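# Move the green block into the blue tray

## Task

Get the green block into the blue tray. The robot must not topple or be left leaning, and nothing may be knocked or placed outside the work area.

## Robot and tools

ROBOT. A Rainbow Robotics RB-Y1: a wheeled base (two driven wheels, two rear casters, no sideways motion), a torso whose leg folds at ankle, knee and hip, a head with head_camera, and two 7-joint arms, each ending in a parallel gripper with its own wrist camera (left_wrist_camera, right_wrist_camera). The wrist camera cases stick out sideways and can strike things. The base is 0.58 m wide, reaching 0.10 m ahead of the drive axle and 0.57 m behind it; turning in place sweeps a 0.58 m radius.

FRAMES. Base frame: origin on the floor between the drive wheels, x forward, y left, z up, metres. The chest, left_hand and right_hand lines are printed in this frame. A hand point sits between the finger pads, 0.03 m back from the tips; the fingers point along the hand's -z and close along its x. Printed hand positions can be off, more so at long reach or under load. base_odometry is relative to where the base began, counts only wheel turns (slip shows as travel), and gives heading in rad, left positive.

move. Sends one action; every key except cameras and blocking belongs to the action. Allowed combinations: base and/or joints (plus optional min_time_s or contact_limits); or target alone or with min_time_s; or contact_limits alone. An empty move just reports state and images.
- base: a velocity command, not a destination. x_m_s is forward speed in m/s (0.005 to 1.5 either sign, or 0); turn_rad_s is turn rate in rad/s, left positive (0.02 to 1.509 either sign, or 0); for_s is how long to send them, 0.1 to 5 s. Omitted speeds are 0. Distance covered is roughly speed times for_s; acceleration is 0.4 m/s² (turns 0.5 rad/s²), and coasting to a stop can take up to about 3 s afterwards. Combined speed is capped so |x_m_s| + 0.27 × |turn_rad_s| stays at or below 1.5.
- joints: absolute targets keyed by joint name, radians (gripper keys in metres of pad opening, 0 to 0.1). Key ranges: torso_squat_rad 0 to 1.2 (higher lowers the chest); torso_shift_rad -0.3 to 0.6 (hips forward); torso_pitch_rad -0.2 to 1.4 (bow forward); torso_yaw_rad -1.5 to 1.5 (left positive; raise both arms outward 0.2 rad or more first). Shoulder pitch ±2.356 (negative swings forward and up); left shoulder roll 0 to 3.141, right -3.141 to 0 (outward lifts); shoulder yaw ±2.094; elbow -2.617 to 0.01 (negative bends); forearm roll ±3.141; wrist pitch -1.57 to 1.919; hand roll ±2.705; head_pan_rad ±0.523 (left positive); head_tilt_rad -0.35 to 1.57 (down positive). Torso combos must also hold: squat+shift ≤ 1.52; squat−shift+pitch ≤ 1.57; shift+0.5·pitch−0.4·squat ≤ 0.7; shift+0.3·pitch−0.5·squat ≤ 0.39, or the torso stops short with "off_target".
- target: an absolute pose for one hand: side ("left" or "right"), x, y, z in metres in the base frame (each -3 to 3), quat_wxyz as four numbers w, x, y, z in the format the hand lines print. It is solved once into joint angles, so the hand follows an arc; break long moves into short steps. It is checked only against the robot body. Result: "reached" (within 10 mm and 2°), "short" with the error, or "refused" with a reason. It cannot be sent while an earlier move runs.
- min_time_s: 0.1 to 8 s, the shortest duration of arm, head and torso motions in this action.
- contact_limits: gripper current caps in mA, keys left_gripper_m / right_gripper_m, 200 to 672.5 (default 672.5), persisting until changed; lower means gentler squeeze.
- cameras: list from head_camera, left_wrist_camera, right_wrist_camera, all; [] for none.
- blocking: true (default) waits until everything rests; false returns in about 0.5 s while motion continues. A later move replaces only the targets it names.

wait(seconds 0 to 10, cameras) lets time pass and returns state, early if running moves finish. stop(cameras) brakes all running motions, which then report "stopped". zoom_image(camera, region [x0, y0, x1, y1] in pixels, at most 504 per side) enlarges part of a camera's latest image. read_manual returns licence text only. finished_scene ends the attempt irreversibly; the block must stay in the tray unaided.

RESULTS. "move" reads "done" or the worst status. Per-motion words: "done", "moving", "off_target" (came to rest off target, possibly still pushing), "stopped", "not_followed" (collision check held back an arm), "time_out", "contact_stop" (torso only), "limit_stop_at_<name>" (self-collision guard or built-in limit), "torque_fault", "limit_stop_at_motor_heat". An unplanned stop or a refusal cancels the remaining move/wait/finished_scene calls in that reply. Other lines: joint_positions, lidar_m (12 distances, 30° sectors counter-clockwise from straight ahead, "-" for none), wheel_motors_off, motor_effort (wheel load in %, peak in brackets), joint and external torques, wrist force/torque (uncalibrated, offset up to 16 N), motor temperatures, on_its_own (what happened uncommanded).

GRASPING. Command an opening at least 0.005 m narrower than the block; "off_target" or "done" on the gripper is then normal. Each arm carries at most 3 kg.

AVOID. Arms colliding or pressing on one another (including fingers and camera cases); keep shoulder rolls about 0.5 rad outward when both arms reach forward. Fast bending or rising, or hard braking while bowed forward, can tip the robot. The base does not halt on contact: driving into furniture spins wheels, can cut the motors for 2 s, or tip the robot if the upper body snags. Hard contact torque triggers a 10 s full stop; motors at 80 °C lock the arm for 30 to 60 s, so avoid long stretched holds. Do not drop the block from height, slam, or push heavy or fixed items hard.

Each tool is called after "Call:" as a command line: name --argument value for each argument, lists and objects as JSON in quotes; but a table of rows of numbers goes row by row, as --pt "numbers of a row", without its own name.

## Session

Call:
move --cameras '["all"]'

Scene clock: 0.00 s.
Joint torques (N m): no reading
External joint torques (N m): no reading
Motor temperatures (°C): left_arm=[41 34 30 38 37 35 36] | right_arm=[39 40 28 31 40 39 39]
Wrist force (N): no reading
Wrist torque (N m): no reading
Wrist force, peak (N): no reading
base_odometry: x=+0.000 y=+0.000 heading=+0.000
lidar_m: 2.61 2.75 2.37 2.41 2.96 2.63 2.64 2.10 1.39 1.38 2.25 2.50
base_status: not commanded
joint_positions: torso_squat_rad=+0.350 torso_shift_rad=+0.000 torso_pitch_rad=+0.000 torso_yaw_rad=+0.000 left_shoulder_pitch_rad=+0.030 left_shoulder_roll_rad=+0.020 left_shoulder_yaw_rad=+0.037 left_elbow_rad=-0.264 left_forearm_roll_rad=+0.030 left_wrist_pitch_rad=-0.006 left_hand_roll_rad=+0.032 left_gripper_m=+0.099 right_shoulder_pitch_rad=+0.024 right_shoulder_roll_rad=-0.015 right_shoulder_yaw_rad=+0.007 right_elbow_rad=-0.152 right_forearm_roll_rad=+0.000 right_wrist_pitch_rad=-0.031 right_hand_roll_rad=+0.023 right_gripper_m=+0.100 head_pan_rad=+0.000 head_tilt_rad=+0.400
joint_status: not commanded
wheel_motors_off: 0
motor_effort: left_wheel=+1 right_wheel=+0
chest: x=-0.2280 y=-0.0008 z=+1.2475 quat_wxyz=(+1.000, +0.000, +0.000, +0.000) (m; base frame)
left_hand: x=-0.1202 y=+0.2412 z=+0.5712 quat_wxyz=(+0.991, +0.010, -0.121, +0.053) (m; base frame)
right_hand: x=-0.1642 y=-0.2317 z=+0.5653 quat_wxyz=(+0.997, -0.008, -0.080, +0.011) (m; base frame)
pictures: head_camera, left_wrist_camera, right_wrist_camera

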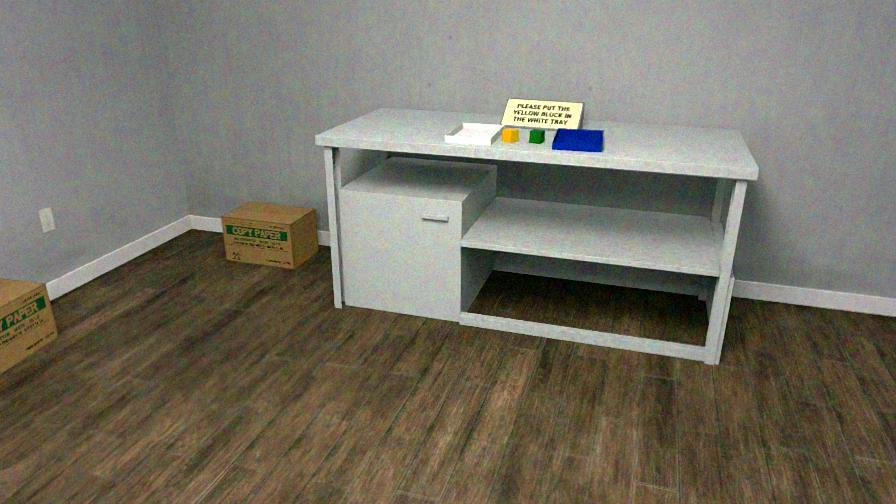

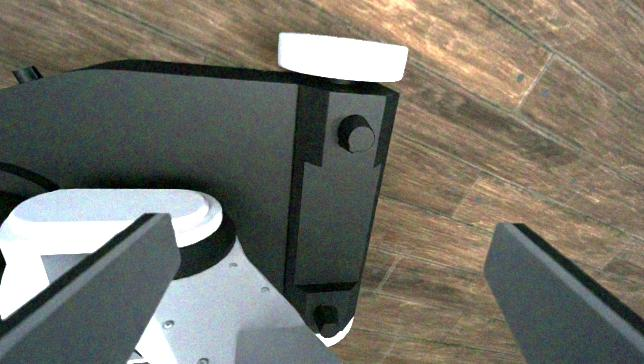

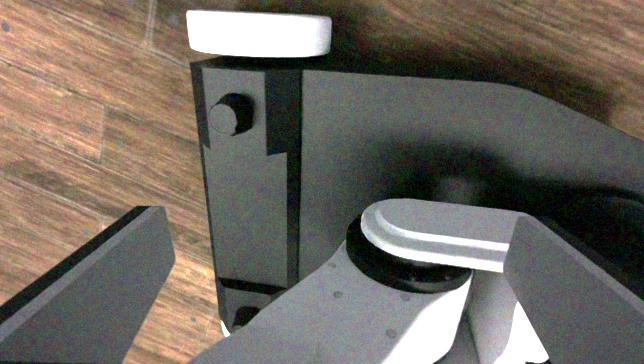

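Call:
move --base '{"x_m_s": 0.8, "for_s": 2.45}' --joints '{"head_tilt_rad": 0.6}'

Call:
move --base '{"turn_rad_s": -0.4, "for_s": 0.78}' --joints '{"right_gripper_m": 0.085}' --cameras '["head_camera"]'

Scene clock: 16.90 s.
Joint torques (N m): left_arm=[-1.46 0.64 -0.22 -1.02 0.28 -0.65 -0.09] | right_arm=[-0.94 -0.44 -0.54 0.53 0.05 -0.77 0.16]
External joint torques (N m): left_arm=[0.78 -0.25 -0.3 0.37 0.27 -0.06 -0.08] | right_arm=[0.31 0.45 -0.5 0.71 0.01 -0.39 0.15]
Wrist force (N): left_arm=[2.1 1.7 -3.9] | right_arm=[0.1 1.1 -6.2]
Wrist torque (N m): left_arm=[-0.11 0.37 0.26] | right_arm=[-0.11 0.08 -0.03]
Wrist force, peak (N): left_arm=[2.2 1.8 -4.2] | right_arm=[0.2 1.0 -6.5]
move: done
base_odometry: x=+1.973 y=+0.000 heading=+0.000
lidar_m: 0.63 0.77 1.79 1.76 2.42 4.50 4.51 2.51 2.47 1.19 1.22 1.21
base_status: done (sent for 2.47 of 2.47 s)
joint_positions: torso_squat_rad=+0.350 torso_shift_rad=+0.000 torso_pitch_rad=+0.000 torso_yaw_rad=+0.000 left_shoulder_pitch_rad=+0.030 left_shoulder_roll_rad=+0.020 left_shoulder_yaw_rad=+0.037 left_elbow_rad=-0.264 left_forearm_roll_rad=+0.030 left_wrist_pitch_rad=-0.006 left_hand_roll_rad=+0.032 left_gripper_m=+0.099 right_shoulder_pitch_rad=+0.024 right_shoulder_roll_rad=-0.015 right_shoulder_yaw_rad=+0.007 right_elbow_rad=-0.152 right_forearm_roll_rad=+0.000 right_wrist_pitch_rad=-0.031 right_hand_roll_rad=+0.023 right_gripper_m=+0.100 head_pan_rad=+0.000 head_tilt_rad=+0.600
joint_status: all done
wheel_motors_off: 0
motor_effort: left_wheel=+0(28) right_wheel=+1(28)
chest: x=-0.2280 y=-0.0008 z=+1.2475 quat_wxyz=(+1.000, +0.000, +0.000, +0.000) (m; base frame)
left_hand: x=-0.1201 y=+0.2412 z=+0.5712 quat_wxyz=(+0.991, +0.010, -0.121, +0.053) (m; base frame)
right_hand: x=-0.1641 y=-0.2317 z=+0.5653 quat_wxyz=(+0.997, -0.008, -0.080, +0.011) (m; base frame)
pictures: none

Scene clock: 18.80 s.
Joint torques (N m): left_arm=[-1.61 0.74 -0.33 -1 0.28 -0.6 -0.13] | right_arm=[-0.65 -0.15 -0.07 0.04 0.47 -0.6 -0.12]
External joint torques (N m): left_arm=[0.63 -0.15 -0.41 0.38 0.27 -0.01 -0.11] | right_arm=[0.59 0.75 -0.03 0.22 0.44 -0.22 -0.13]
Wrist force (N): left_arm=[1.8 1.9 -4.1] | right_arm=[0.1 1.0 -5.6]
Wrist torque (N m): left_arm=[-0.13 0.34 0.26] | right_arm=[-0.09 0.04 -0.06]
Wrist force, peak (N): left_arm=[2.0 1.9 -4.1] | right_arm=[-0.3 0.7 -6.4]
move: done
base_odometry: x=+1.973 y=+0.000 heading=-0.294
lidar_m: 0.64 0.67 0.92 1.77 2.03 2.86 4.49 3.46 2.51 2.47 1.20 1.34
base_status: done (sent for 0.77 of 0.77 s)
joint_positions: torso_squat_rad=+0.350 torso_shift_rad=+0.000 torso_pitch_rad=+0.000 torso_yaw_rad=+0.000 left_shoulder_pitch_rad=+0.030 left_shoulder_roll_rad=+0.020 left_shoulder_yaw_rad=+0.037 left_elbow_rad=-0.264 left_forearm_roll_rad=+0.030 left_wrist_pitch_rad=-0.006 left_hand_roll_rad=+0.032 left_gripper_m=+0.099 right_shoulder_pitch_rad=+0.024 right_shoulder_roll_rad=-0.015 right_shoulder_yaw_rad=+0.007 right_elbow_rad=-0.152 right_forearm_roll_rad=+0.000 right_wrist_pitch_rad=-0.031 right_hand_roll_rad=+0.023 right_gripper_m=+0.085 head_pan_rad=+0.000 head_tilt_rad=+0.600
joint_status: all done
wheel_motors_off: 0
motor_effort: left_wheel=+2(21) right_wheel=+0(31)
chest: x=-0.2280 y=-0.0008 z=+1.2475 quat_wxyz=(+1.000, +0.000, +0.000, +0.000) (m; base frame)
left_hand: x=-0.1202 y=+0.2412 z=+0.5712 quat_wxyz=(+0.991, +0.010, -0.121, +0.053) (m; base frame)
right_hand: x=-0.1641 y=-0.2317 z=+0.5653 quat_wxyz=(+0.997, -0.008, -0.080, +0.011) (m; base frame)
pictures: head_camera

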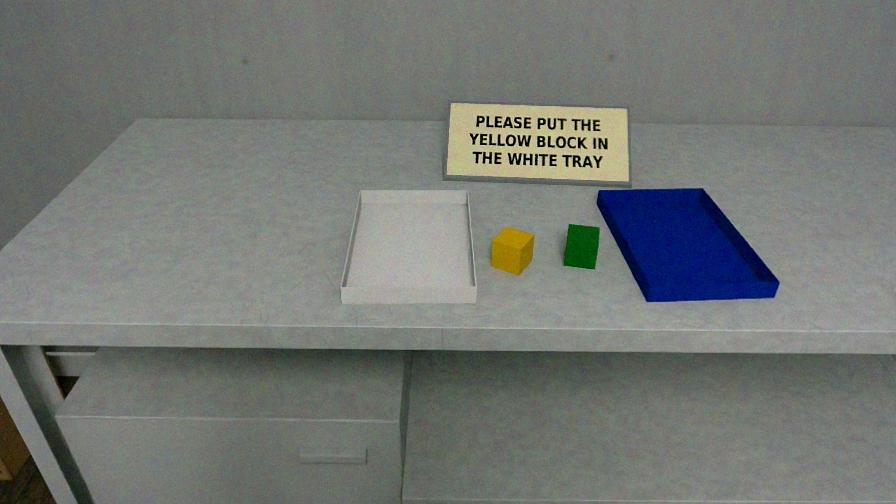

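Call:
move --joints '{"right_elbow_rad": -2.1, "right_hand_roll_rad": -1.4, "right_shoulder_roll_rad": -0.1, "torso_pitch_rad": 0.5, "head_tilt_rad": 0.6}'

Call:
move --base '{"x_m_s": 0.3, "for_s": 1.33}'

Call:
move --target '{"side": "right", "x": 0.38, "y": -0.24, "z": 0.97, "quat_wxyz": [0.6755, 0.209, -0.209, -0.6755]}' --cameras '["head_camera", "right_wrist_camera"]'

Scene clock: 34.90 s.
Joint torques (N m): left_arm=[11.28 1.13 -0.03 4.69 0.27 0.44 -0.05] | right_arm=[-1.75 -0.99 -1.48 -11.09 0.4 -2.26 0.54]
External joint torques (N m): left_arm=[0.01 0.22 -0.24 0.75 0.27 0.04 -0.06] | right_arm=[0.34 0.65 -0.28 -0.46 0.19 -0.26 0.52]
Wrist force (N): left_arm=[4.8 1.5 -3.8] | right_arm=[-0.9 -4.4 1.2]
Wrist torque (N m): left_arm=[-0.08 0.50 0.23] | right_arm=[0.12 -0.02 0.04]
Wrist force, peak (N): left_arm=[5.1 1.5 -3.7] | right_arm=[-4.2 -2.2 -4.9]
move: done
base_odometry: x=+1.973 y=+0.000 heading=-0.294
lidar_m: 0.64 0.67 0.92 1.78 2.03 2.86 4.49 3.46 2.52 2.48 1.17 1.33
base_status: not commanded
joint_positions: torso_squat_rad=+0.350 torso_shift_rad=+0.000 torso_pitch_rad=+0.500 torso_yaw_rad=+0.000 left_shoulder_pitch_rad=+0.030 left_shoulder_roll_rad=+0.020 left_shoulder_yaw_rad=+0.037 left_elbow_rad=-0.264 left_forearm_roll_rad=+0.030 left_wrist_pitch_rad=-0.006 left_hand_roll_rad=+0.032 left_gripper_m=+0.099 right_shoulder_pitch_rad=+0.024 right_shoulder_roll_rad=-0.100 right_shoulder_yaw_rad=+0.007 right_elbow_rad=-2.100 right_forearm_roll_rad=+0.000 right_wrist_pitch_rad=-0.031 right_hand_roll_rad=-1.400 right_gripper_m=+0.085 head_pan_rad=+0.000 head_tilt_rad=+0.600
joint_status: all done
wheel_motors_off: 0
motor_effort: left_wheel=+6(6) right_wheel=-1(2)
chest: x=-0.0797 y=-0.0008 z=+1.2096 quat_wxyz=(+0.969, +0.000, +0.247, +0.000) (m; base frame)
left_hand: x=-0.3094 y=+0.2412 z=+0.5645 quat_wxyz=(+0.990, +0.023, +0.128, +0.049) (m; base frame)
right_hand: x=+0.3345 y=-0.2263 z=+1.0046 quat_wxyz=(+0.561, +0.454, -0.558, -0.410) (m; base frame)
pictures: none

Scene clock: 37.43 s.
Joint torques (N m): left_arm=[11.54 1.23 0 4.72 0.28 0.46 -0.12] | right_arm=[-1.86 -0.89 -1.5 -10.66 0.54 -2.33 0.36]
External joint torques (N m): left_arm=[0.27 0.31 -0.21 0.78 0.28 0.06 -0.14] | right_arm=[0.22 0.75 -0.29 -0.03 0.33 -0.33 0.34]
Wrist force (N): left_arm=[5.0 1.5 -3.9] | right_arm=[-0.4 -4.7 0.1]
Wrist torque (N m): left_arm=[-0.08 0.50 0.23] | right_arm=[0.15 0.06 0.04]
Wrist force, peak (N): left_arm=[5.2 1.5 -4.0] | right_arm=[-0.9 -5.3 0.6]
move: done
base_odometry: x=+2.356 y=-0.116 heading=-0.294
lidar_m: 0.26 0.24 0.35 1.83 1.84 2.68 4.90 2.82 2.57 1.05 1.12 0.93
base_status: done (sent for 1.33 of 1.33 s)
joint_positions: torso_squat_rad=+0.350 torso_shift_rad=+0.000 torso_pitch_rad=+0.500 torso_yaw_rad=+0.000 left_shoulder_pitch_rad=+0.030 left_shoulder_roll_rad=+0.020 left_shoulder_yaw_rad=+0.037 left_elbow_rad=-0.264 left_forearm_roll_rad=+0.030 left_wrist_pitch_rad=-0.006 left_hand_roll_rad=+0.032 left_gripper_m=+0.099 right_shoulder_pitch_rad=+0.024 right_shoulder_roll_rad=-0.100 right_shoulder_yaw_rad=+0.007 right_elbow_rad=-2.100 right_forearm_roll_rad=+0.000 right_wrist_pitch_rad=-0.031 right_hand_roll_rad=-1.400 right_gripper_m=+0.085 head_pan_rad=+0.000 head_tilt_rad=+0.600
joint_status: not commanded
wheel_motors_off: 0
motor_effort: left_wheel=-2(22) right_wheel=+2(29)
chest: x=-0.0796 y=-0.0008 z=+1.2096 quat_wxyz=(+0.969, +0.000, +0.247, +0.000) (m; base frame)
left_hand: x=-0.3094 y=+0.2412 z=+0.5645 quat_wxyz=(+0.990, +0.023, +0.128, +0.049) (m; base frame)
right_hand: x=+0.3345 y=-0.2263 z=+1.0045 quat_wxyz=(+0.561, +0.454, -0.558, -0.410) (m; base frame)
pictures: none

Scene clock: 38.93 s.
Joint torques (N m): left_arm=[11.1 0.95 0.22 4.57 0.27 0.49 -0.01] | right_arm=[-10.66 -3.55 -0.99 -9.11 0.55 -1.52 0.04]
External joint torques (N m): left_arm=[-0.18 0.03 0.01 0.63 0.27 0.09 -0.02] | right_arm=[1.59 1.26 -0.15 -0.63 0.36 -0.39 0.04]
Wrist force (N): left_arm=[5.0 1.4 -3.6] | right_arm=[0.4 -2.6 -4.4]
Wrist torque (N m): left_arm=[-0.08 0.51 0.22] | right_arm=[0.07 0.06 0.09]
Wrist force, peak (N): left_arm=[5.2 1.7 -3.8] | right_arm=[0.3 6.6 7.1]
move: done
base_odometry: x=+2.356 y=-0.116 heading=-0.294
lidar_m: 0.25 0.25 0.35 1.82 1.85 2.68 4.90 2.82 2.57 1.05 1.12 0.92
base_status: not commanded
joint_positions: torso_squat_rad=+0.350 torso_shift_rad=+0.000 torso_pitch_rad=+0.500 torso_yaw_rad=+0.000 left_shoulder_pitch_rad=+0.030 left_shoulder_roll_rad=+0.020 left_shoulder_yaw_rad=+0.037 left_elbow_rad=-0.264 left_forearm_roll_rad=+0.030 left_wrist_pitch_rad=-0.006 left_hand_roll_rad=+0.032 left_gripper_m=+0.099 right_shoulder_pitch_rad=-0.686 right_shoulder_roll_rad=-0.165 right_shoulder_yaw_rad=-0.236 right_elbow_rad=-2.118 right_forearm_roll_rad=-0.087 right_wrist_pitch_rad=+1.692 right_hand_roll_rad=-1.602 right_gripper_m=+0.085 head_pan_rad=+0.000 head_tilt_rad=+0.600
joint_status: all done
wheel_motors_off: 0
motor_effort: left_wheel=-2(3) right_wheel=+2(7)
chest: x=-0.0797 y=-0.0008 z=+1.2096 quat_wxyz=(+0.969, +0.000, +0.247, +0.000) (m; base frame)
left_hand: x=-0.3094 y=+0.2412 z=+0.5645 quat_wxyz=(+0.990, +0.023, +0.128, +0.049) (m; base frame)
right_hand: x=+0.3800 y=-0.2399 z=+0.9702 quat_wxyz=(+0.676, +0.209, -0.209, -0.675) (m; base frame)
right_hand_status: reached (checked arc, planned for 1.2 s): 0 mm and 0.0 deg off.
pictures: head_camera, right_wrist_camera

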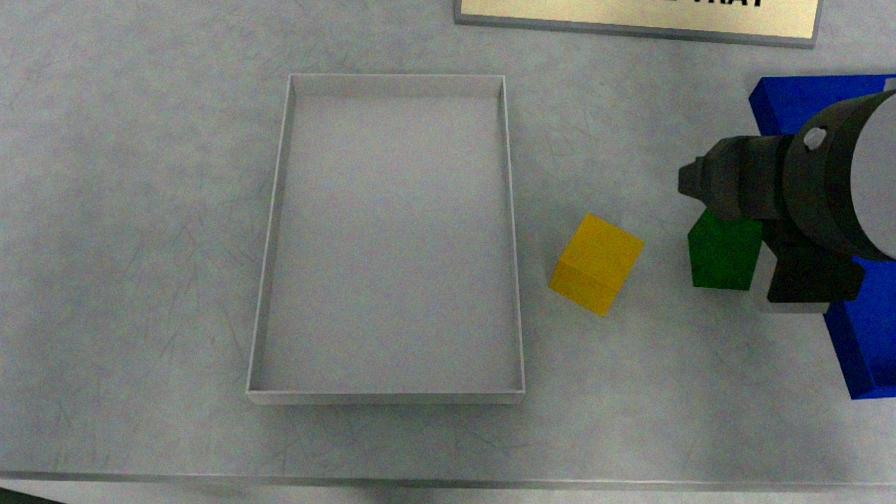

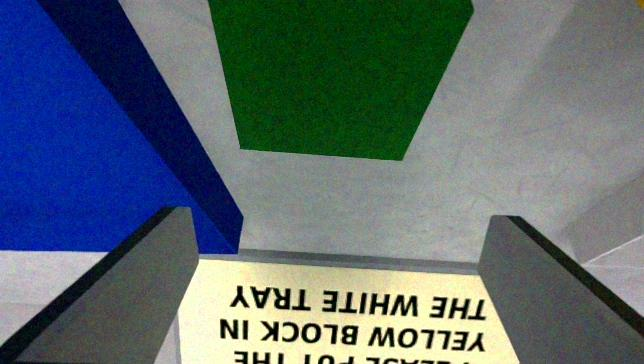

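Call:
zoom_image --camera "head_camera" --region '[530, 60, 896, 420]'

Call:
move --target '{"side": "right", "x": 0.29, "y": -0.228, "z": 1.04, "quat_wxyz": [0.6755, 0.209, -0.209, -0.6755]}' --cameras '["head_camera", "right_wrist_camera"]'

Scaled by 1.377 from the camera's 896x504 image, which has a finer 1280x720 frame.

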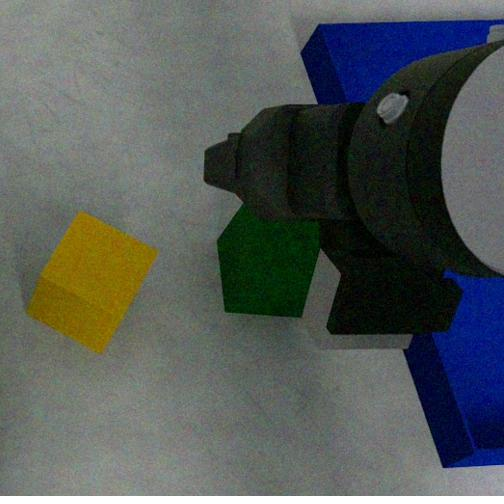

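Scene clock: 64.00 s.
Joint torques (N m): left_arm=[11.31 0.93 0.07 4.7 0.14 0.3 0] | right_arm=[-7.95 -6.94 -5.07 -5.55 1.19 -1.23 0.45]
External joint torques (N m): left_arm=[0.03 0.01 -0.14 0.76 0.14 -0.1 -0.01] | right_arm=[0.64 1.28 0.24 -0.44 0.38 -0.37 0.44]
Wrist force (N): left_arm=[5.1 1.5 -3.8] | right_arm=[1.2 -2.2 -4.9]
Wrist torque (N m): left_arm=[-0.07 0.52 0.22] | right_arm=[0.05 0.12 0.06]
Wrist force, peak (N): left_arm=[5.2 1.7 -3.9] | right_arm=[1.0 -2.8 -6.1]
move: done
base_odometry: x=+2.356 y=-0.116 heading=-0.294
lidar_m: 0.26 0.25 0.35 1.82 1.84 2.69 4.90 2.83 2.57 1.05 1.12 0.92
base_status: not commanded
joint_positions: torso_squat_rad=+0.350 torso_shift_rad=+0.000 torso_pitch_rad=+0.500 torso_yaw_rad=+0.000 left_shoulder_pitch_rad=+0.030 left_shoulder_roll_rad=+0.020 left_shoulder_yaw_rad=+0.037 left_elbow_rad=-0.264 left_forearm_roll_rad=+0.030 left_wrist_pitch_rad=-0.006 left_hand_roll_rad=+0.032 left_gripper_m=+0.099 right_shoulder_pitch_rad=-0.574 right_shoulder_roll_rad=-0.718 right_shoulder_yaw_rad=+0.007 right_elbow_rad=-2.587 right_forearm_roll_rad=-0.491 right_wrist_pitch_rad=+1.919 right_hand_roll_rad=-2.286 right_gripper_m=+0.085 head_pan_rad=+0.000 head_tilt_rad=+0.600
joint_status: all done
wheel_motors_off: 0
motor_effort: left_wheel=-3(3) right_wheel=+3(3)
chest: x=-0.0797 y=-0.0008 z=+1.2096 quat_wxyz=(+0.969, +0.000, +0.247, +0.000) (m; base frame)
left_hand: x=-0.3094 y=+0.2412 z=+0.5645 quat_wxyz=(+0.990, +0.023, +0.128, +0.049) (m; base frame)
right_hand: x=+0.2897 y=-0.2289 z=+1.0397 quat_wxyz=(+0.675, +0.212, -0.210, -0.675) (m; base frame)
right_hand_status: reached (checked arc, planned for 0.9 s): 1 mm and 0.4 deg off.
pictures: head_camera, right_wrist_camera

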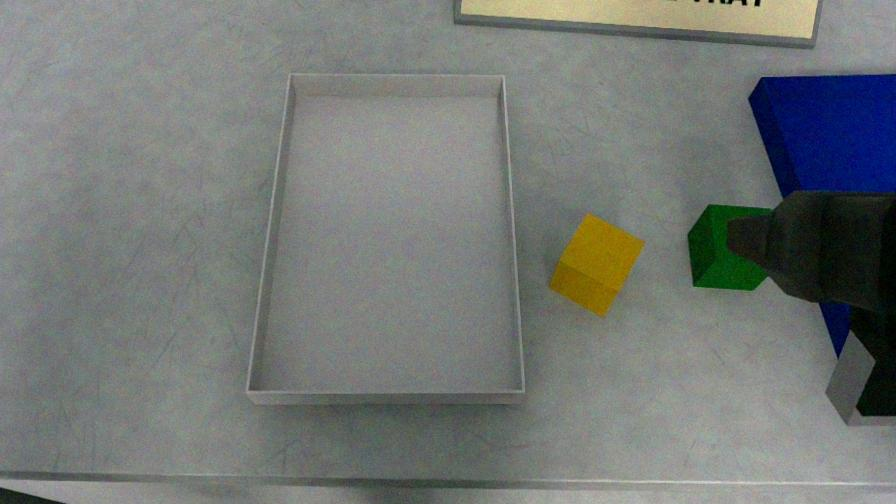

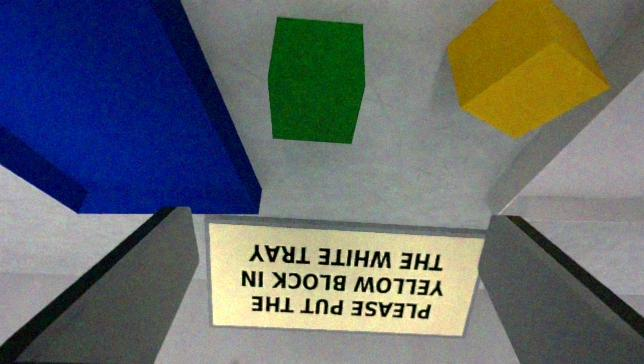

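Call:
move --target '{"side": "right", "x": 0.323, "y": -0.233, "z": 0.97, "quat_wxyz": [0.6755, 0.209, -0.209, -0.6755]}'

Call:
move --target '{"side": "right", "x": 0.38, "y": -0.233, "z": 0.889, "quat_wxyz": [0.6755, 0.209, -0.209, -0.6755]}' --min_time_s 1.5 --cameras '["head_camera", "right_wrist_camera"]'

Scene clock: 73.00 s.
Joint torques (N m): left_arm=[11.1 0.94 -0.18 4.68 0.28 0.42 -0.04] | right_arm=[-8.69 -6.67 -6.24 -7.53 0.9 -0.91 0.03]
External joint torques (N m): left_arm=[-0.18 0.01 -0.39 0.73 0.28 0.02 -0.05] | right_arm=[0.13 1.26 -0.45 -0.35 0.1 0.01 0.03]
Wrist force (N): left_arm=[5.0 1.5 -3.8] | right_arm=[1.3 -2.3 -5.5]
Wrist torque (N m): left_arm=[-0.07 0.51 0.22] | right_arm=[0.04 0.15 -0.11]
Wrist force, peak (N): left_arm=[5.3 1.5 -3.9] | right_arm=[1.2 -3.2 -6.0]
move: done
base_odometry: x=+2.356 y=-0.116 heading=-0.294
lidar_m: 0.24 0.26 0.34 1.81 1.86 2.70 4.90 2.83 2.58 1.07 1.11 0.92
base_status: not commanded
joint_positions: torso_squat_rad=+0.350 torso_shift_rad=+0.000 torso_pitch_rad=+0.500 torso_yaw_rad=+0.000 left_shoulder_pitch_rad=+0.030 left_shoulder_roll_rad=+0.020 left_shoulder_yaw_rad=+0.037 left_elbow_rad=-0.264 left_forearm_roll_rad=+0.030 left_wrist_pitch_rad=-0.006 left_hand_roll_rad=+0.032 left_gripper_m=+0.099 right_shoulder_pitch_rad=-0.485 right_shoulder_roll_rad=-0.669 right_shoulder_yaw_rad=+0.104 right_elbow_rad=-2.350 right_forearm_roll_rad=-0.340 right_wrist_pitch_rad=+1.618 right_hand_roll_rad=-2.191 right_gripper_m=+0.085 head_pan_rad=+0.000 head_tilt_rad=+0.600
joint_status: all done
wheel_motors_off: 0
motor_effort: left_wheel=-3(3) right_wheel=+3(3)
chest: x=-0.0797 y=-0.0008 z=+1.2096 quat_wxyz=(+0.969, +0.000, +0.247, +0.000) (m; base frame)
left_hand: x=-0.3094 y=+0.2412 z=+0.5645 quat_wxyz=(+0.990, +0.023, +0.128, +0.049) (m; base frame)
right_hand: x=+0.3230 y=-0.2330 z=+0.9701 quat_wxyz=(+0.676, +0.209, -0.209, -0.675) (m; base frame)
right_hand_status: reached (checked arc, planned for 0.6 s): 0 mm and 0.0 deg off.
pictures: none

Scene clock: 74.83 s.
Joint torques (N m): left_arm=[10.75 1.13 0.3 4.57 0.12 0.57 -0.11] | right_arm=[6.46 2.79 13.61 15.19 -2.65 3.19 1.05]
External joint torques (N m): left_arm=[-0.43 0.23 0.1 0.67 0.12 0.17 -0.12] | right_arm=[17.87 10.66 19.5 23.54 -3.39 4.19 1.05]
Wrist force (N): left_arm=[4.8 1.4 -3.7] | right_arm=[20.6 22.7 74.9]
Wrist torque (N m): left_arm=[-0.05 0.50 0.22] | right_arm=[0.20 3.36 -1.18]
Wrist force, peak (N): left_arm=[5.6 1.4 -3.8] | right_arm=[13.4 21.3 94.7]
move: done
base_odometry: x=+2.356 y=-0.116 heading=-0.294
lidar_m: 0.25 0.26 0.35 1.82 1.84 2.70 4.89 2.82 2.59 1.06 1.10 0.92
base_status: not commanded
joint_positions: torso_squat_rad=+0.350 torso_shift_rad=-0.001 torso_pitch_rad=+0.497 torso_yaw_rad=-0.001 left_shoulder_pitch_rad=+0.030 left_shoulder_roll_rad=+0.020 left_shoulder_yaw_rad=+0.037 left_elbow_rad=-0.264 left_forearm_roll_rad=+0.030 left_wrist_pitch_rad=-0.006 left_hand_roll_rad=+0.032 left_gripper_m=+0.099 right_shoulder_pitch_rad=-0.569 right_shoulder_roll_rad=-0.587 right_shoulder_yaw_rad=+0.182 right_elbow_rad=-1.940 right_forearm_roll_rad=-0.253 right_wrist_pitch_rad=+1.300 right_hand_roll_rad=-2.107 right_gripper_m=+0.085 head_pan_rad=+0.000 head_tilt_rad=+0.600
joint_status: all done
wheel_motors_off: 0
motor_effort: left_wheel=-3(4) right_wheel=+16(17)
chest: x=-0.0815 y=-0.0006 z=+1.2100 quat_wxyz=(+0.969, +0.000, +0.246, +0.000) (m; base frame)
left_hand: x=-0.3090 y=+0.2411 z=+0.5640 quat_wxyz=(+0.991, +0.023, +0.126, +0.048) (m; base frame)
right_hand: x=+0.3825 y=-0.2335 z=+0.8963 quat_wxyz=(+0.674, +0.215, -0.215, -0.674) (m; base frame)
right_hand_status: reached (checked arc, planned for 1.5 s): 8 mm and 1.0 deg off.
pictures: head_camera, right_wrist_camera

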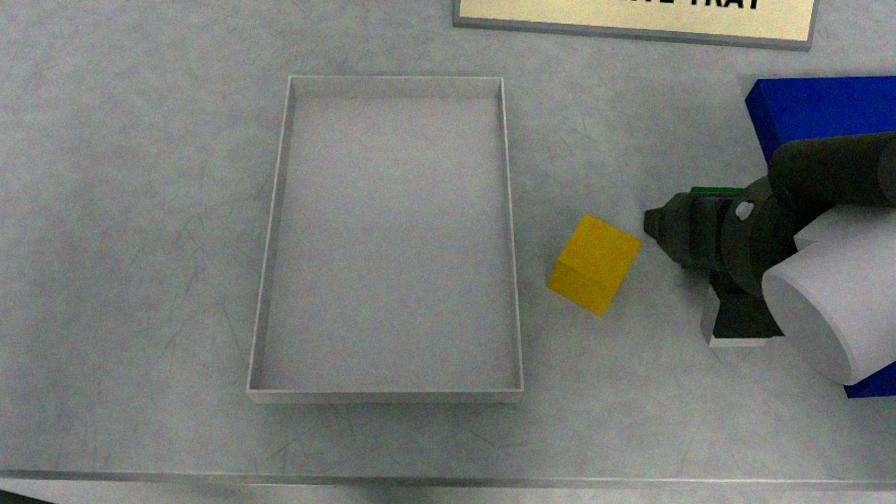

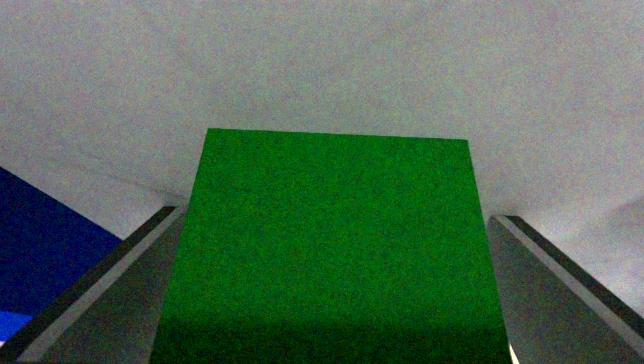

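Call:
move --target '{"side": "right", "x": 0.374, "y": -0.233, "z": 0.904, "quat_wxyz": [0.6755, 0.209, -0.209, -0.6755]}' --cameras '["right_wrist_camera"]'

Scene clock: 78.73 s.
Joint torques (N m): left_arm=[11.19 0.74 0.24 4.6 0.28 0.48 0.04] | right_arm=[-7.77 -6.05 -4.98 -7.45 0.72 -0.68 0.2]
External joint torques (N m): left_arm=[-0.08 -0.18 0.03 0.66 0.28 0.08 0.03] | right_arm=[3.36 1.81 0.92 0.81 -0.01 0.29 0.2]
Wrist force (N): left_arm=[5.0 1.6 -3.9] | right_arm=[0.6 -2.0 -4.7]
Wrist torque (N m): left_arm=[-0.08 0.53 0.22] | right_arm=[0.12 0.13 -0.03]
Wrist force, peak (N): left_arm=[5.4 1.5 -3.9] | right_arm=[19.7 23.7 75.2]
move: done
base_odometry: x=+2.356 y=-0.116 heading=-0.294
lidar_m: 0.25 0.25 0.36 1.84 1.84 2.70 4.89 2.81 2.57 1.05 1.11 0.92
base_status: not commanded
joint_positions: torso_squat_rad=+0.350 torso_shift_rad=+0.000 torso_pitch_rad=+0.500 torso_yaw_rad=+0.000 left_shoulder_pitch_rad=+0.030 left_shoulder_roll_rad=+0.020 left_shoulder_yaw_rad=+0.037 left_elbow_rad=-0.264 left_forearm_roll_rad=+0.030 left_wrist_pitch_rad=-0.006 left_hand_roll_rad=+0.032 left_gripper_m=+0.099 right_shoulder_pitch_rad=-0.562 right_shoulder_roll_rad=-0.596 right_shoulder_yaw_rad=+0.175 right_elbow_rad=-1.985 right_forearm_roll_rad=-0.268 right_wrist_pitch_rad=+1.350 right_hand_roll_rad=-2.112 right_gripper_m=+0.085 head_pan_rad=+0.000 head_tilt_rad=+0.600
joint_status: all done
wheel_motors_off: 0
motor_effort: left_wheel=-3(4) right_wheel=+3(16)
chest: x=-0.0798 y=-0.0007 z=+1.2097 quat_wxyz=(+0.969, +0.000, +0.247, +0.000) (m; base frame)
left_hand: x=-0.3094 y=+0.2412 z=+0.5645 quat_wxyz=(+0.990, +0.023, +0.128, +0.049) (m; base frame)
right_hand: x=+0.3756 y=-0.2327 z=+0.9020 quat_wxyz=(+0.676, +0.209, -0.208, -0.675) (m; base frame)
right_hand_status: reached (checked arc, planned for 0.2 s): 3 mm and 0.1 deg off.
pictures: right_wrist_camera

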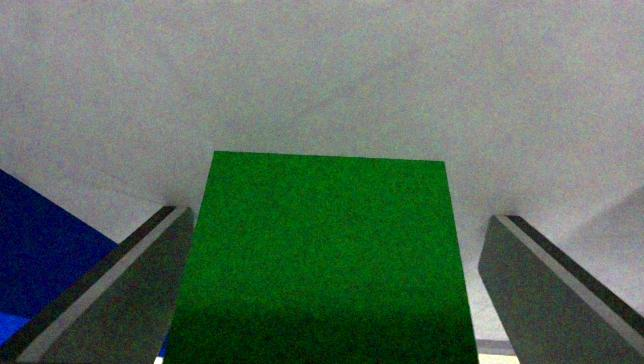

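Call:
move --target '{"side": "right", "x": 0.386, "y": -0.232, "z": 0.906, "quat_wxyz": [0.6755, 0.209, -0.209, -0.6755]}'

Call:
move --joints '{"right_gripper_m": 0.035}'

Call:
move --target '{"side": "right", "x": 0.38, "y": -0.24, "z": 1.02, "quat_wxyz": [0.6755, 0.209, -0.209, -0.6755]}' --min_time_s 1.5 --cameras '["right_wrist_camera", "head_camera"]'

Scene clock: 84.83 s.
Joint torques (N m): left_arm=[11.06 0.95 -0.04 4.61 0.18 0.49 -0.03] | right_arm=[-11.16 -5.91 -6.06 -7.61 0.9 -1.09 0.24]
External joint torques (N m): left_arm=[-0.22 0.03 -0.25 0.67 0.18 0.08 -0.04] | right_arm=[0.6 2.08 -0.1 0.61 0.17 -0.11 0.23]
Wrist force (N): left_arm=[5.1 1.6 -3.7] | right_arm=[1.1 -2.5 -5.0]
Wrist torque (N m): left_arm=[-0.07 0.53 0.23] | right_arm=[0.07 0.11 -0.04]
Wrist force, peak (N): left_arm=[5.4 1.7 -3.8] | right_arm=[1.3 -2.9 -5.4]
move: done
base_odometry: x=+2.356 y=-0.116 heading=-0.294
lidar_m: 0.24 0.25 0.36 1.82 1.85 2.69 4.90 2.82 2.57 1.05 1.12 0.92
base_status: not commanded
joint_positions: torso_squat_rad=+0.350 torso_shift_rad=+0.000 torso_pitch_rad=+0.500 torso_yaw_rad=+0.000 left_shoulder_pitch_rad=+0.030 left_shoulder_roll_rad=+0.020 left_shoulder_yaw_rad=+0.037 left_elbow_rad=-0.264 left_forearm_roll_rad=+0.030 left_wrist_pitch_rad=-0.006 left_hand_roll_rad=+0.032 left_gripper_m=+0.099 right_shoulder_pitch_rad=-0.598 right_shoulder_roll_rad=-0.595 right_shoulder_yaw_rad=+0.172 right_elbow_rad=-1.957 right_forearm_roll_rad=-0.278 right_wrist_pitch_rad=+1.357 right_hand_roll_rad=-2.106 right_gripper_m=+0.085 head_pan_rad=+0.000 head_tilt_rad=+0.600
joint_status: all done
wheel_motors_off: 0
motor_effort: left_wheel=-2(3) right_wheel=+3(5)
chest: x=-0.0797 y=-0.0008 z=+1.2096 quat_wxyz=(+0.969, +0.000, +0.247, +0.000) (m; base frame)
left_hand: x=-0.3094 y=+0.2412 z=+0.5645 quat_wxyz=(+0.990, +0.023, +0.128, +0.049) (m; base frame)
right_hand: x=+0.3857 y=-0.2319 z=+0.9064 quat_wxyz=(+0.675, +0.209, -0.209, -0.675) (m; base frame)
right_hand_status: reached (checked arc, planned for 0.2 s): 1 mm and 0.1 deg off.
pictures: none

Scene clock: 85.90 s.
Joint torques (N m): left_arm=[11.04 1.36 0.34 4.61 0.12 0.33 -0.05] | right_arm=[-10.7 -6.47 -6.38 -7.92 0.99 -1.2 0.18]
External joint torques (N m): left_arm=[-0.23 0.44 0.13 0.67 0.12 -0.07 -0.06] | right_arm=[1.07 1.53 -0.42 0.29 0.26 -0.22 0.18]
Wrist force (N): left_arm=[4.9 1.5 -3.9] | right_arm=[1.5 -2.5 -4.3]
Wrist torque (N m): left_arm=[-0.07 0.50 0.23] | right_arm=[0.10 0.14 -0.05]
Wrist force, peak (N): left_arm=[5.1 1.6 -4.0] | right_arm=[1.2 -3.3 -5.6]
move: off_target
base_odometry: x=+2.356 y=-0.116 heading=-0.294
lidar_m: 0.25 0.25 0.35 1.84 1.83 2.68 4.90 2.80 2.58 1.06 1.10 0.92
base_status: not commanded
joint_positions: torso_squat_rad=+0.350 torso_shift_rad=+0.000 torso_pitch_rad=+0.500 torso_yaw_rad=+0.000 left_shoulder_pitch_rad=+0.030 left_shoulder_roll_rad=+0.020 left_shoulder_yaw_rad=+0.037 left_elbow_rad=-0.264 left_forearm_roll_rad=+0.030 left_wrist_pitch_rad=-0.006 left_hand_roll_rad=+0.032 left_gripper_m=+0.099 right_shoulder_pitch_rad=-0.598 right_shoulder_roll_rad=-0.595 right_shoulder_yaw_rad=+0.172 right_elbow_rad=-1.957 right_forearm_roll_rad=-0.278 right_wrist_pitch_rad=+1.357 right_hand_roll_rad=-2.106 right_gripper_m=+0.049 head_pan_rad=+0.000 head_tilt_rad=+0.600
joint_status: right_gripper_m off_target (ended at +0.049, target +0.035)
wheel_motors_off: 0
motor_effort: left_wheel=-2(3) right_wheel=+3(3)
chest: x=-0.0797 y=-0.0008 z=+1.2096 quat_wxyz=(+0.969, +0.000, +0.247, +0.000) (m; base frame)
left_hand: x=-0.3094 y=+0.2412 z=+0.5645 quat_wxyz=(+0.990, +0.023, +0.128, +0.049) (m; base frame)
right_hand: x=+0.3857 y=-0.2319 z=+0.9064 quat_wxyz=(+0.675, +0.209, -0.209, -0.675) (m; base frame)
pictures: none

Scene clock: 87.73 s.
Joint torques (N m): left_arm=[11.24 1.04 0.12 4.54 0.19 0.48 -0.03] | right_arm=[-13.62 -8.28 -7.78 -7.95 0.94 -1.2 -0.45]
External joint torques (N m): left_arm=[-0.04 0.13 -0.09 0.6 0.19 0.08 -0.05] | right_arm=[-0.79 1.17 -1.45 -1.68 0.21 -0.24 -0.46]
Wrist force (N): left_arm=[5.0 1.3 -3.8] | right_arm=[0.8 -2.6 -6.0]
Wrist torque (N m): left_arm=[-0.06 0.51 0.23] | right_arm=[0.05 0.07 0.10]
Wrist force, peak (N): left_arm=[5.2 1.4 -4.0] | right_arm=[1.5 -3.7 -6.6]
move: done
base_odometry: x=+2.356 y=-0.116 heading=-0.294
lidar_m: 0.25 0.26 0.35 1.84 1.84 2.70 4.90 2.81 2.57 1.05 1.11 0.91
base_status: not commanded
joint_positions: torso_squat_rad=+0.350 torso_shift_rad=+0.000 torso_pitch_rad=+0.500 torso_yaw_rad=+0.000 left_shoulder_pitch_rad=+0.030 left_shoulder_roll_rad=+0.020 left_shoulder_yaw_rad=+0.037 left_elbow_rad=-0.264 left_forearm_roll_rad=+0.030 left_wrist_pitch_rad=-0.006 left_hand_roll_rad=+0.032 left_gripper_m=+0.099 right_shoulder_pitch_rad=-0.745 right_shoulder_roll_rad=-0.696 right_shoulder_yaw_rad=+0.030 right_elbow_rad=-2.188 right_forearm_roll_rad=-0.468 right_wrist_pitch_rad=+1.730 right_hand_roll_rad=-2.136 right_gripper_m=+0.049 head_pan_rad=+0.000 head_tilt_rad=+0.600
joint_status: all done
wheel_motors_off: 0
motor_effort: left_wheel=-3(4) right_wheel=+3(3)
chest: x=-0.0797 y=-0.0008 z=+1.2096 quat_wxyz=(+0.969, +0.000, +0.247, +0.000) (m; base frame)
left_hand: x=-0.3094 y=+0.2412 z=+0.5645 quat_wxyz=(+0.990, +0.023, +0.128, +0.049) (m; base frame)
right_hand: x=+0.3800 y=-0.2400 z=+1.0196 quat_wxyz=(+0.676, +0.209, -0.209, -0.675) (m; base frame)
right_hand_status: reached (checked arc, planned for 1.5 s): 0 mm and 0.1 deg off.
pictures: head_camera, right_wrist_camera

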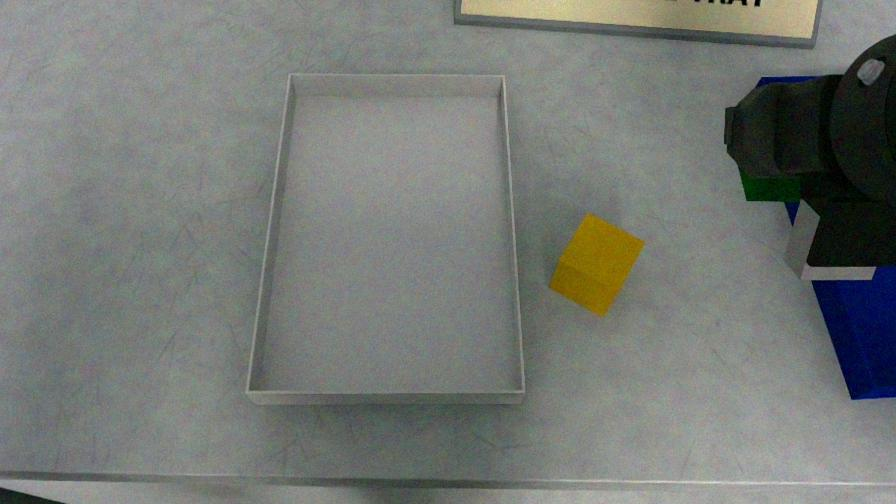

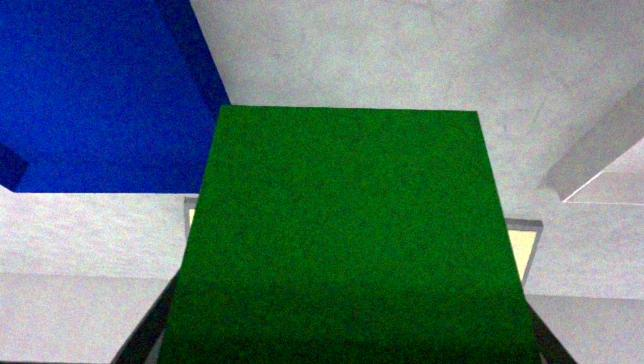

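Call:
move --target '{"side": "right", "x": 0.39, "y": -0.41, "z": 1.0, "quat_wxyz": [0.6755, 0.209, -0.209, -0.6755]}' --min_time_s 1.5

Call:
move --target '{"side": "right", "x": 0.39, "y": -0.41, "z": 0.917, "quat_wxyz": [0.6755, 0.209, -0.209, -0.6755]}' --min_time_s 1.5 --cameras '["right_wrist_camera", "head_camera"]'

Scene clock: 93.83 s.
Joint torques (N m): left_arm=[11.14 0.98 0.12 4.56 0.16 0.41 -0.14] | right_arm=[-8.83 -14.55 -9.34 -6.32 0.59 -1.6 0.03]
External joint torques (N m): left_arm=[-0.13 0.06 -0.09 0.62 0.16 0.01 -0.15] | right_arm=[1.05 1.46 -1.43 0.14 0.25 -0.48 0.03]
Wrist force (N): left_arm=[5.0 1.7 -3.8] | right_arm=[0.8 -3.6 -5.4]
Wrist torque (N m): left_arm=[-0.10 0.52 0.22] | right_arm=[0.17 0.11 -0.12]
Wrist force, peak (N): left_arm=[5.3 1.5 -4.0] | right_arm=[1.1 -3.2 -6.3]
move: done
base_odometry: x=+2.356 y=-0.116 heading=-0.294
lidar_m: 0.25 0.24 0.36 1.83 1.83 2.69 4.89 2.82 2.57 1.05 1.12 0.91
base_status: not commanded
joint_positions: torso_squat_rad=+0.350 torso_shift_rad=+0.000 torso_pitch_rad=+0.500 torso_yaw_rad=+0.000 left_shoulder_pitch_rad=+0.030 left_shoulder_roll_rad=+0.020 left_shoulder_yaw_rad=+0.037 left_elbow_rad=-0.264 left_forearm_roll_rad=+0.030 left_wrist_pitch_rad=-0.006 left_hand_roll_rad=+0.032 left_gripper_m=+0.099 right_shoulder_pitch_rad=-0.507 right_shoulder_roll_rad=-0.864 right_shoulder_yaw_rad=-0.357 right_elbow_rad=-1.870 right_forearm_roll_rad=-0.782 right_wrist_pitch_rad=+1.419 right_hand_roll_rad=-1.711 right_gripper_m=+0.049 head_pan_rad=+0.000 head_tilt_rad=+0.600
joint_status: all done
wheel_motors_off: 0
motor_effort: left_wheel=-2(3) right_wheel=+3(3)
chest: x=-0.0797 y=-0.0008 z=+1.2096 quat_wxyz=(+0.969, +0.000, +0.247, +0.000) (m; base frame)
left_hand: x=-0.3094 y=+0.2412 z=+0.5645 quat_wxyz=(+0.990, +0.023, +0.128, +0.049) (m; base frame)
right_hand: x=+0.3899 y=-0.4098 z=+1.0003 quat_wxyz=(+0.675, +0.209, -0.210, -0.676) (m; base frame)
right_hand_status: reached (checked arc, planned for 1.5 s): 0 mm and 0.1 deg off.
pictures: none

Scene clock: 95.67 s.
Joint torques (N m): left_arm=[11.17 1.06 -0.17 4.64 0.25 0.37 0] | right_arm=[-8.24 -12.29 -6.81 -7.62 0.71 -1.78 0.58]
External joint torques (N m): left_arm=[-0.1 0.13 -0.38 0.7 0.25 -0.03 -0.01] | right_arm=[1.26 2.68 0.46 0.01 0.47 -0.65 0.58]
Wrist force (N): left_arm=[4.9 1.6 -3.9] | right_arm=[0.9 -3.5 -5.4]
Wrist torque (N m): left_arm=[-0.08 0.51 0.21] | right_arm=[0.18 0.09 -0.09]
Wrist force, peak (N): left_arm=[5.2 1.6 -3.9] | right_arm=[1.1 -3.9 -6.3]
move: done
base_odometry: x=+2.356 y=-0.116 heading=-0.294
lidar_m: 0.25 0.25 0.36 1.82 1.85 2.69 4.90 2.81 2.57 1.04 1.11 0.92
base_status: not commanded
joint_positions: torso_squat_rad=+0.350 torso_shift_rad=+0.000 torso_pitch_rad=+0.500 torso_yaw_rad=+0.000 left_shoulder_pitch_rad=+0.030 left_shoulder_roll_rad=+0.020 left_shoulder_yaw_rad=+0.037 left_elbow_rad=-0.264 left_forearm_roll_rad=+0.030 left_wrist_pitch_rad=-0.006 left_hand_roll_rad=+0.032 left_gripper_m=+0.099 right_shoulder_pitch_rad=-0.466 right_shoulder_roll_rad=-0.739 right_shoulder_yaw_rad=-0.278 right_elbow_rad=-1.716 right_forearm_roll_rad=-0.682 right_wrist_pitch_rad=+1.203 right_hand_roll_rad=-1.608 right_gripper_m=+0.049 head_pan_rad=+0.000 head_tilt_rad=+0.600
joint_status: all done
wheel_motors_off: 0
motor_effort: left_wheel=-3(3) right_wheel=+2(3)
chest: x=-0.0797 y=-0.0008 z=+1.2096 quat_wxyz=(+0.969, +0.000, +0.247, +0.000) (m; base frame)
left_hand: x=-0.3094 y=+0.2412 z=+0.5645 quat_wxyz=(+0.990, +0.023, +0.128, +0.049) (m; base frame)
right_hand: x=+0.3901 y=-0.4100 z=+0.9173 quat_wxyz=(+0.675, +0.209, -0.209, -0.675) (m; base frame)
right_hand_status: reached (checked arc, planned for 1.5 s): 0 mm and 0.0 deg off.
pictures: head_camera, right_wrist_camera

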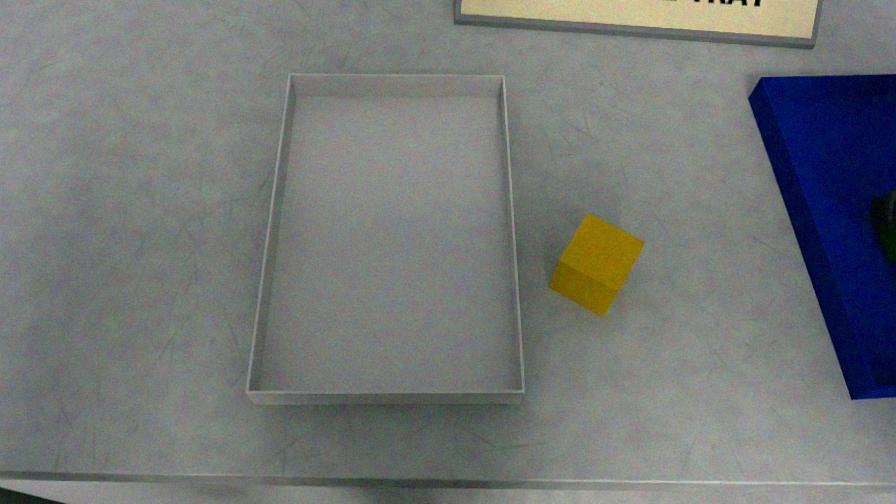

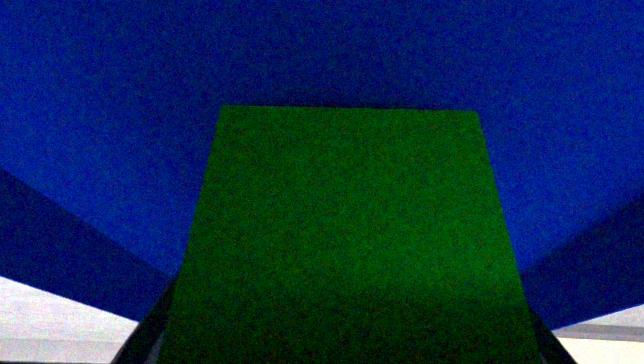

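Call:
move --target '{"side": "right", "x": 0.39, "y": -0.41, "z": 0.91, "quat_wxyz": [0.6755, 0.209, -0.209, -0.6755]}' --min_time_s 0.7 --cameras '["right_wrist_camera"]'

Scene clock: 98.40 s.
Joint torques (N m): left_arm=[10.73 0.89 0.12 4.72 0.23 0.48 -0.06] | right_arm=[-7.49 -12.64 -6.61 -7.25 0.54 -1.54 0.2]
External joint torques (N m): left_arm=[-0.55 -0.03 -0.09 0.78 0.23 0.08 -0.07] | right_arm=[1.98 2.25 0.59 0.44 0.31 -0.41 0.2]
Wrist force (N): left_arm=[5.0 1.5 -3.9] | right_arm=[1.2 -3.6 -6.0]
Wrist torque (N m): left_arm=[-0.08 0.51 0.22] | right_arm=[0.20 0.15 -0.12]
Wrist force, peak (N): left_arm=[5.2 1.7 -3.9] | right_arm=[0.6 -4.1 -6.1]
move: done
base_odometry: x=+2.356 y=-0.116 heading=-0.294
lidar_m: 0.25 0.25 0.35 1.79 1.85 2.70 4.90 2.82 2.57 1.04 1.11 0.93
base_status: not commanded
joint_positions: torso_squat_rad=+0.350 torso_shift_rad=+0.000 torso_pitch_rad=+0.500 torso_yaw_rad=+0.000 left_shoulder_pitch_rad=+0.030 left_shoulder_roll_rad=+0.020 left_shoulder_yaw_rad=+0.037 left_elbow_rad=-0.264 left_forearm_roll_rad=+0.030 left_wrist_pitch_rad=-0.006 left_hand_roll_rad=+0.032 left_gripper_m=+0.099 right_shoulder_pitch_rad=-0.465 right_shoulder_roll_rad=-0.730 right_shoulder_yaw_rad=-0.271 right_elbow_rad=-1.700 right_forearm_roll_rad=-0.676 right_wrist_pitch_rad=+1.184 right_hand_roll_rad=-1.599 right_gripper_m=+0.049 head_pan_rad=+0.000 head_tilt_rad=+0.600
joint_status: all done
wheel_motors_off: 0
motor_effort: left_wheel=-2(3) right_wheel=+3(3)
chest: x=-0.0797 y=-0.0008 z=+1.2096 quat_wxyz=(+0.969, +0.000, +0.247, +0.000) (m; base frame)
left_hand: x=-0.3094 y=+0.2412 z=+0.5645 quat_wxyz=(+0.990, +0.023, +0.128, +0.049) (m; base frame)
right_hand: x=+0.3900 y=-0.4100 z=+0.9104 quat_wxyz=(+0.675, +0.209, -0.209, -0.675) (m; base frame)
right_hand_status: reached (checked arc, planned for 0.7 s): 0 mm and 0.0 deg off.
pictures: right_wrist_camera

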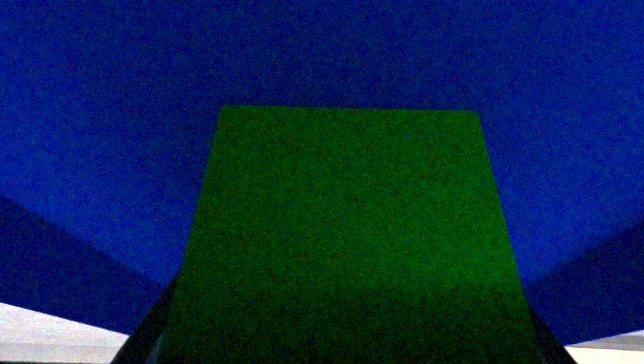

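Call:
move --target '{"side": "right", "x": 0.39, "y": -0.41, "z": 0.906, "quat_wxyz": [0.6755, 0.209, -0.209, -0.6755]}' --min_time_s 0.6

Call:
move --joints '{"right_gripper_m": 0.075}'

Call:
move --target '{"side": "right", "x": 0.325, "y": -0.41, "z": 1.0, "quat_wxyz": [0.6755, 0.209, -0.209, -0.6755]}' --min_time_s 1.2 --cameras '["right_wrist_camera"]'

Scene clock: 102.30 s.
Joint torques (N m): left_arm=[10.97 0.8 -0.06 4.42 0.22 0.45 -0.06] | right_arm=[-4.14 -8.03 -1.31 -1.72 0.79 0.38 0.54]
External joint torques (N m): left_arm=[-0.29 -0.11 -0.27 0.48 0.22 0.05 -0.08] | right_arm=[5.36 6.85 5.86 6.01 0.56 1.52 0.54]
Wrist force (N): left_arm=[4.9 1.8 -3.8] | right_arm=[1.1 5.7 13.9]
Wrist torque (N m): left_arm=[-0.11 0.50 0.23] | right_arm=[-0.06 0.36 -0.27]
Wrist force, peak (N): left_arm=[5.1 1.6 -4.0] | right_arm=[1.0 6.5 15.6]
move: done
base_odometry: x=+2.356 y=-0.116 heading=-0.294
lidar_m: 0.26 0.24 0.35 1.83 1.84 2.69 4.90 2.81 2.57 1.06 1.12 0.91
base_status: not commanded
joint_positions: torso_squat_rad=+0.350 torso_shift_rad=+0.000 torso_pitch_rad=+0.499 torso_yaw_rad=+0.000 left_shoulder_pitch_rad=+0.030 left_shoulder_roll_rad=+0.020 left_shoulder_yaw_rad=+0.037 left_elbow_rad=-0.264 left_forearm_roll_rad=+0.030 left_wrist_pitch_rad=-0.006 left_hand_roll_rad=+0.032 left_gripper_m=+0.099 right_shoulder_pitch_rad=-0.466 right_shoulder_roll_rad=-0.726 right_shoulder_yaw_rad=-0.268 right_elbow_rad=-1.690 right_forearm_roll_rad=-0.673 right_wrist_pitch_rad=+1.171 right_hand_roll_rad=-1.594 right_gripper_m=+0.049 head_pan_rad=+0.000 head_tilt_rad=+0.600
joint_status: all done
wheel_motors_off: 0
motor_effort: left_wheel=-3(4) right_wheel=+3(3)
chest: x=-0.0800 y=-0.0007 z=+1.2097 quat_wxyz=(+0.969, +0.000, +0.247, +0.000) (m; base frame)
left_hand: x=-0.3094 y=+0.2412 z=+0.5644 quat_wxyz=(+0.990, +0.023, +0.128, +0.049) (m; base frame)
right_hand: x=+0.3908 y=-0.4103 z=+0.9082 quat_wxyz=(+0.675, +0.210, -0.211, -0.675) (m; base frame)
right_hand_status: reached (checked arc, planned for 0.6 s): 2 mm and 0.3 deg off.
pictures: none

Scene clock: 103.07 s.
Joint torques (N m): left_arm=[11.26 1.09 0.11 4.54 0.27 0.49 0.02] | right_arm=[-7.82 -11.74 -6.12 -7.26 0.75 -1.11 0.21]
External joint torques (N m): left_arm=[-0.02 0.17 -0.1 0.6 0.27 0.09 0] | right_arm=[1.67 3.11 1.04 0.47 0.52 0.02 0.2]
Wrist force (N): left_arm=[4.7 1.6 -3.9] | right_arm=[0.7 -2.8 -4.7]
Wrist torque (N m): left_arm=[-0.07 0.49 0.23] | right_arm=[0.10 0.08 -0.12]
Wrist force, peak (N): left_arm=[5.1 1.5 -4.0] | right_arm=[1.0 5.8 14.2]
move: done
base_odometry: x=+2.356 y=-0.116 heading=-0.294
lidar_m: 0.23 0.25 0.35 1.83 1.85 2.70 4.90 2.81 2.58 1.06 1.11 0.93
base_status: not commanded
joint_positions: torso_squat_rad=+0.350 torso_shift_rad=+0.000 torso_pitch_rad=+0.500 torso_yaw_rad=+0.000 left_shoulder_pitch_rad=+0.030 left_shoulder_roll_rad=+0.020 left_shoulder_yaw_rad=+0.037 left_elbow_rad=-0.264 left_forearm_roll_rad=+0.030 left_wrist_pitch_rad=-0.006 left_hand_roll_rad=+0.032 left_gripper_m=+0.099 right_shoulder_pitch_rad=-0.465 right_shoulder_roll_rad=-0.725 right_shoulder_yaw_rad=-0.267 right_elbow_rad=-1.689 right_forearm_roll_rad=-0.673 right_wrist_pitch_rad=+1.172 right_hand_roll_rad=-1.594 right_gripper_m=+0.075 head_pan_rad=+0.000 head_tilt_rad=+0.600
joint_status: all done
wheel_motors_off: 0
motor_effort: left_wheel=-3(3) right_wheel=+2(5)
chest: x=-0.0797 y=-0.0008 z=+1.2096 quat_wxyz=(+0.969, +0.000, +0.247, +0.000) (m; base frame)
left_hand: x=-0.3094 y=+0.2412 z=+0.5645 quat_wxyz=(+0.990, +0.023, +0.128, +0.049) (m; base frame)
right_hand: x=+0.3902 y=-0.4101 z=+0.9065 quat_wxyz=(+0.675, +0.209, -0.209, -0.675) (m; base frame)
pictures: none

Scene clock: 104.60 s.
Joint torques (N m): left_arm=[11.17 0.99 0.01 4.51 0.26 0.51 -0.02] | right_arm=[-4.8 -12.97 -8.94 -7.05 0.51 -1.23 -0.3]
External joint torques (N m): left_arm=[-0.11 0.07 -0.2 0.57 0.26 0.11 -0.03] | right_arm=[0.88 1.43 -0.86 -1.16 0.13 -0.12 -0.3]
Wrist force (N): left_arm=[5.0 1.5 -3.9] | right_arm=[0.9 -2.7 -5.2]
Wrist torque (N m): left_arm=[-0.07 0.51 0.22] | right_arm=[0.08 0.08 0.12]
Wrist force, peak (N): left_arm=[5.2 1.6 -4.0] | right_arm=[1.4 -3.6 -5.3]
move: done
base_odometry: x=+2.356 y=-0.116 heading=-0.294
lidar_m: 0.26 0.25 0.36 1.83 1.85 2.67 4.89 2.82 2.58 1.06 1.12 0.92
base_status: not commanded
joint_positions: torso_squat_rad=+0.350 torso_shift_rad=+0.000 torso_pitch_rad=+0.500 torso_yaw_rad=+0.000 left_shoulder_pitch_rad=+0.030 left_shoulder_roll_rad=+0.020 left_shoulder_yaw_rad=+0.037 left_elbow_rad=-0.264 left_forearm_roll_rad=+0.030 left_wrist_pitch_rad=-0.006 left_hand_roll_rad=+0.032 left_gripper_m=+0.099 right_shoulder_pitch_rad=-0.244 right_shoulder_roll_rad=-0.838 right_shoulder_yaw_rad=-0.488 right_elbow_rad=-2.116 right_forearm_roll_rad=-0.844 right_wrist_pitch_rad=+1.418 right_hand_roll_rad=-1.746 right_gripper_m=+0.075 head_pan_rad=+0.000 head_tilt_rad=+0.600
joint_status: all done
wheel_motors_off: 0
motor_effort: left_wheel=-3(3) right_wheel=+3(3)
chest: x=-0.0797 y=-0.0008 z=+1.2096 quat_wxyz=(+0.969, +0.000, +0.247, +0.000) (m; base frame)
left_hand: x=-0.3094 y=+0.2412 z=+0.5645 quat_wxyz=(+0.990, +0.023, +0.128, +0.049) (m; base frame)
right_hand: x=+0.3251 y=-0.4100 z=+1.0000 quat_wxyz=(+0.676, +0.209, -0.209, -0.675) (m; base frame)
right_hand_status: reached (checked arc, planned for 1.2 s): 0 mm and 0.0 deg off.
pictures: right_wrist_camera

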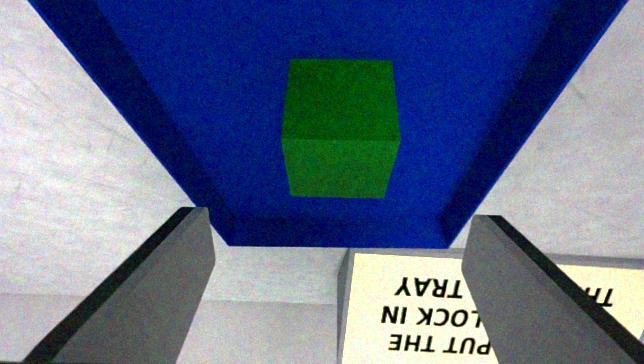

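Call:
finished_scene

The scene is finished: the task was done.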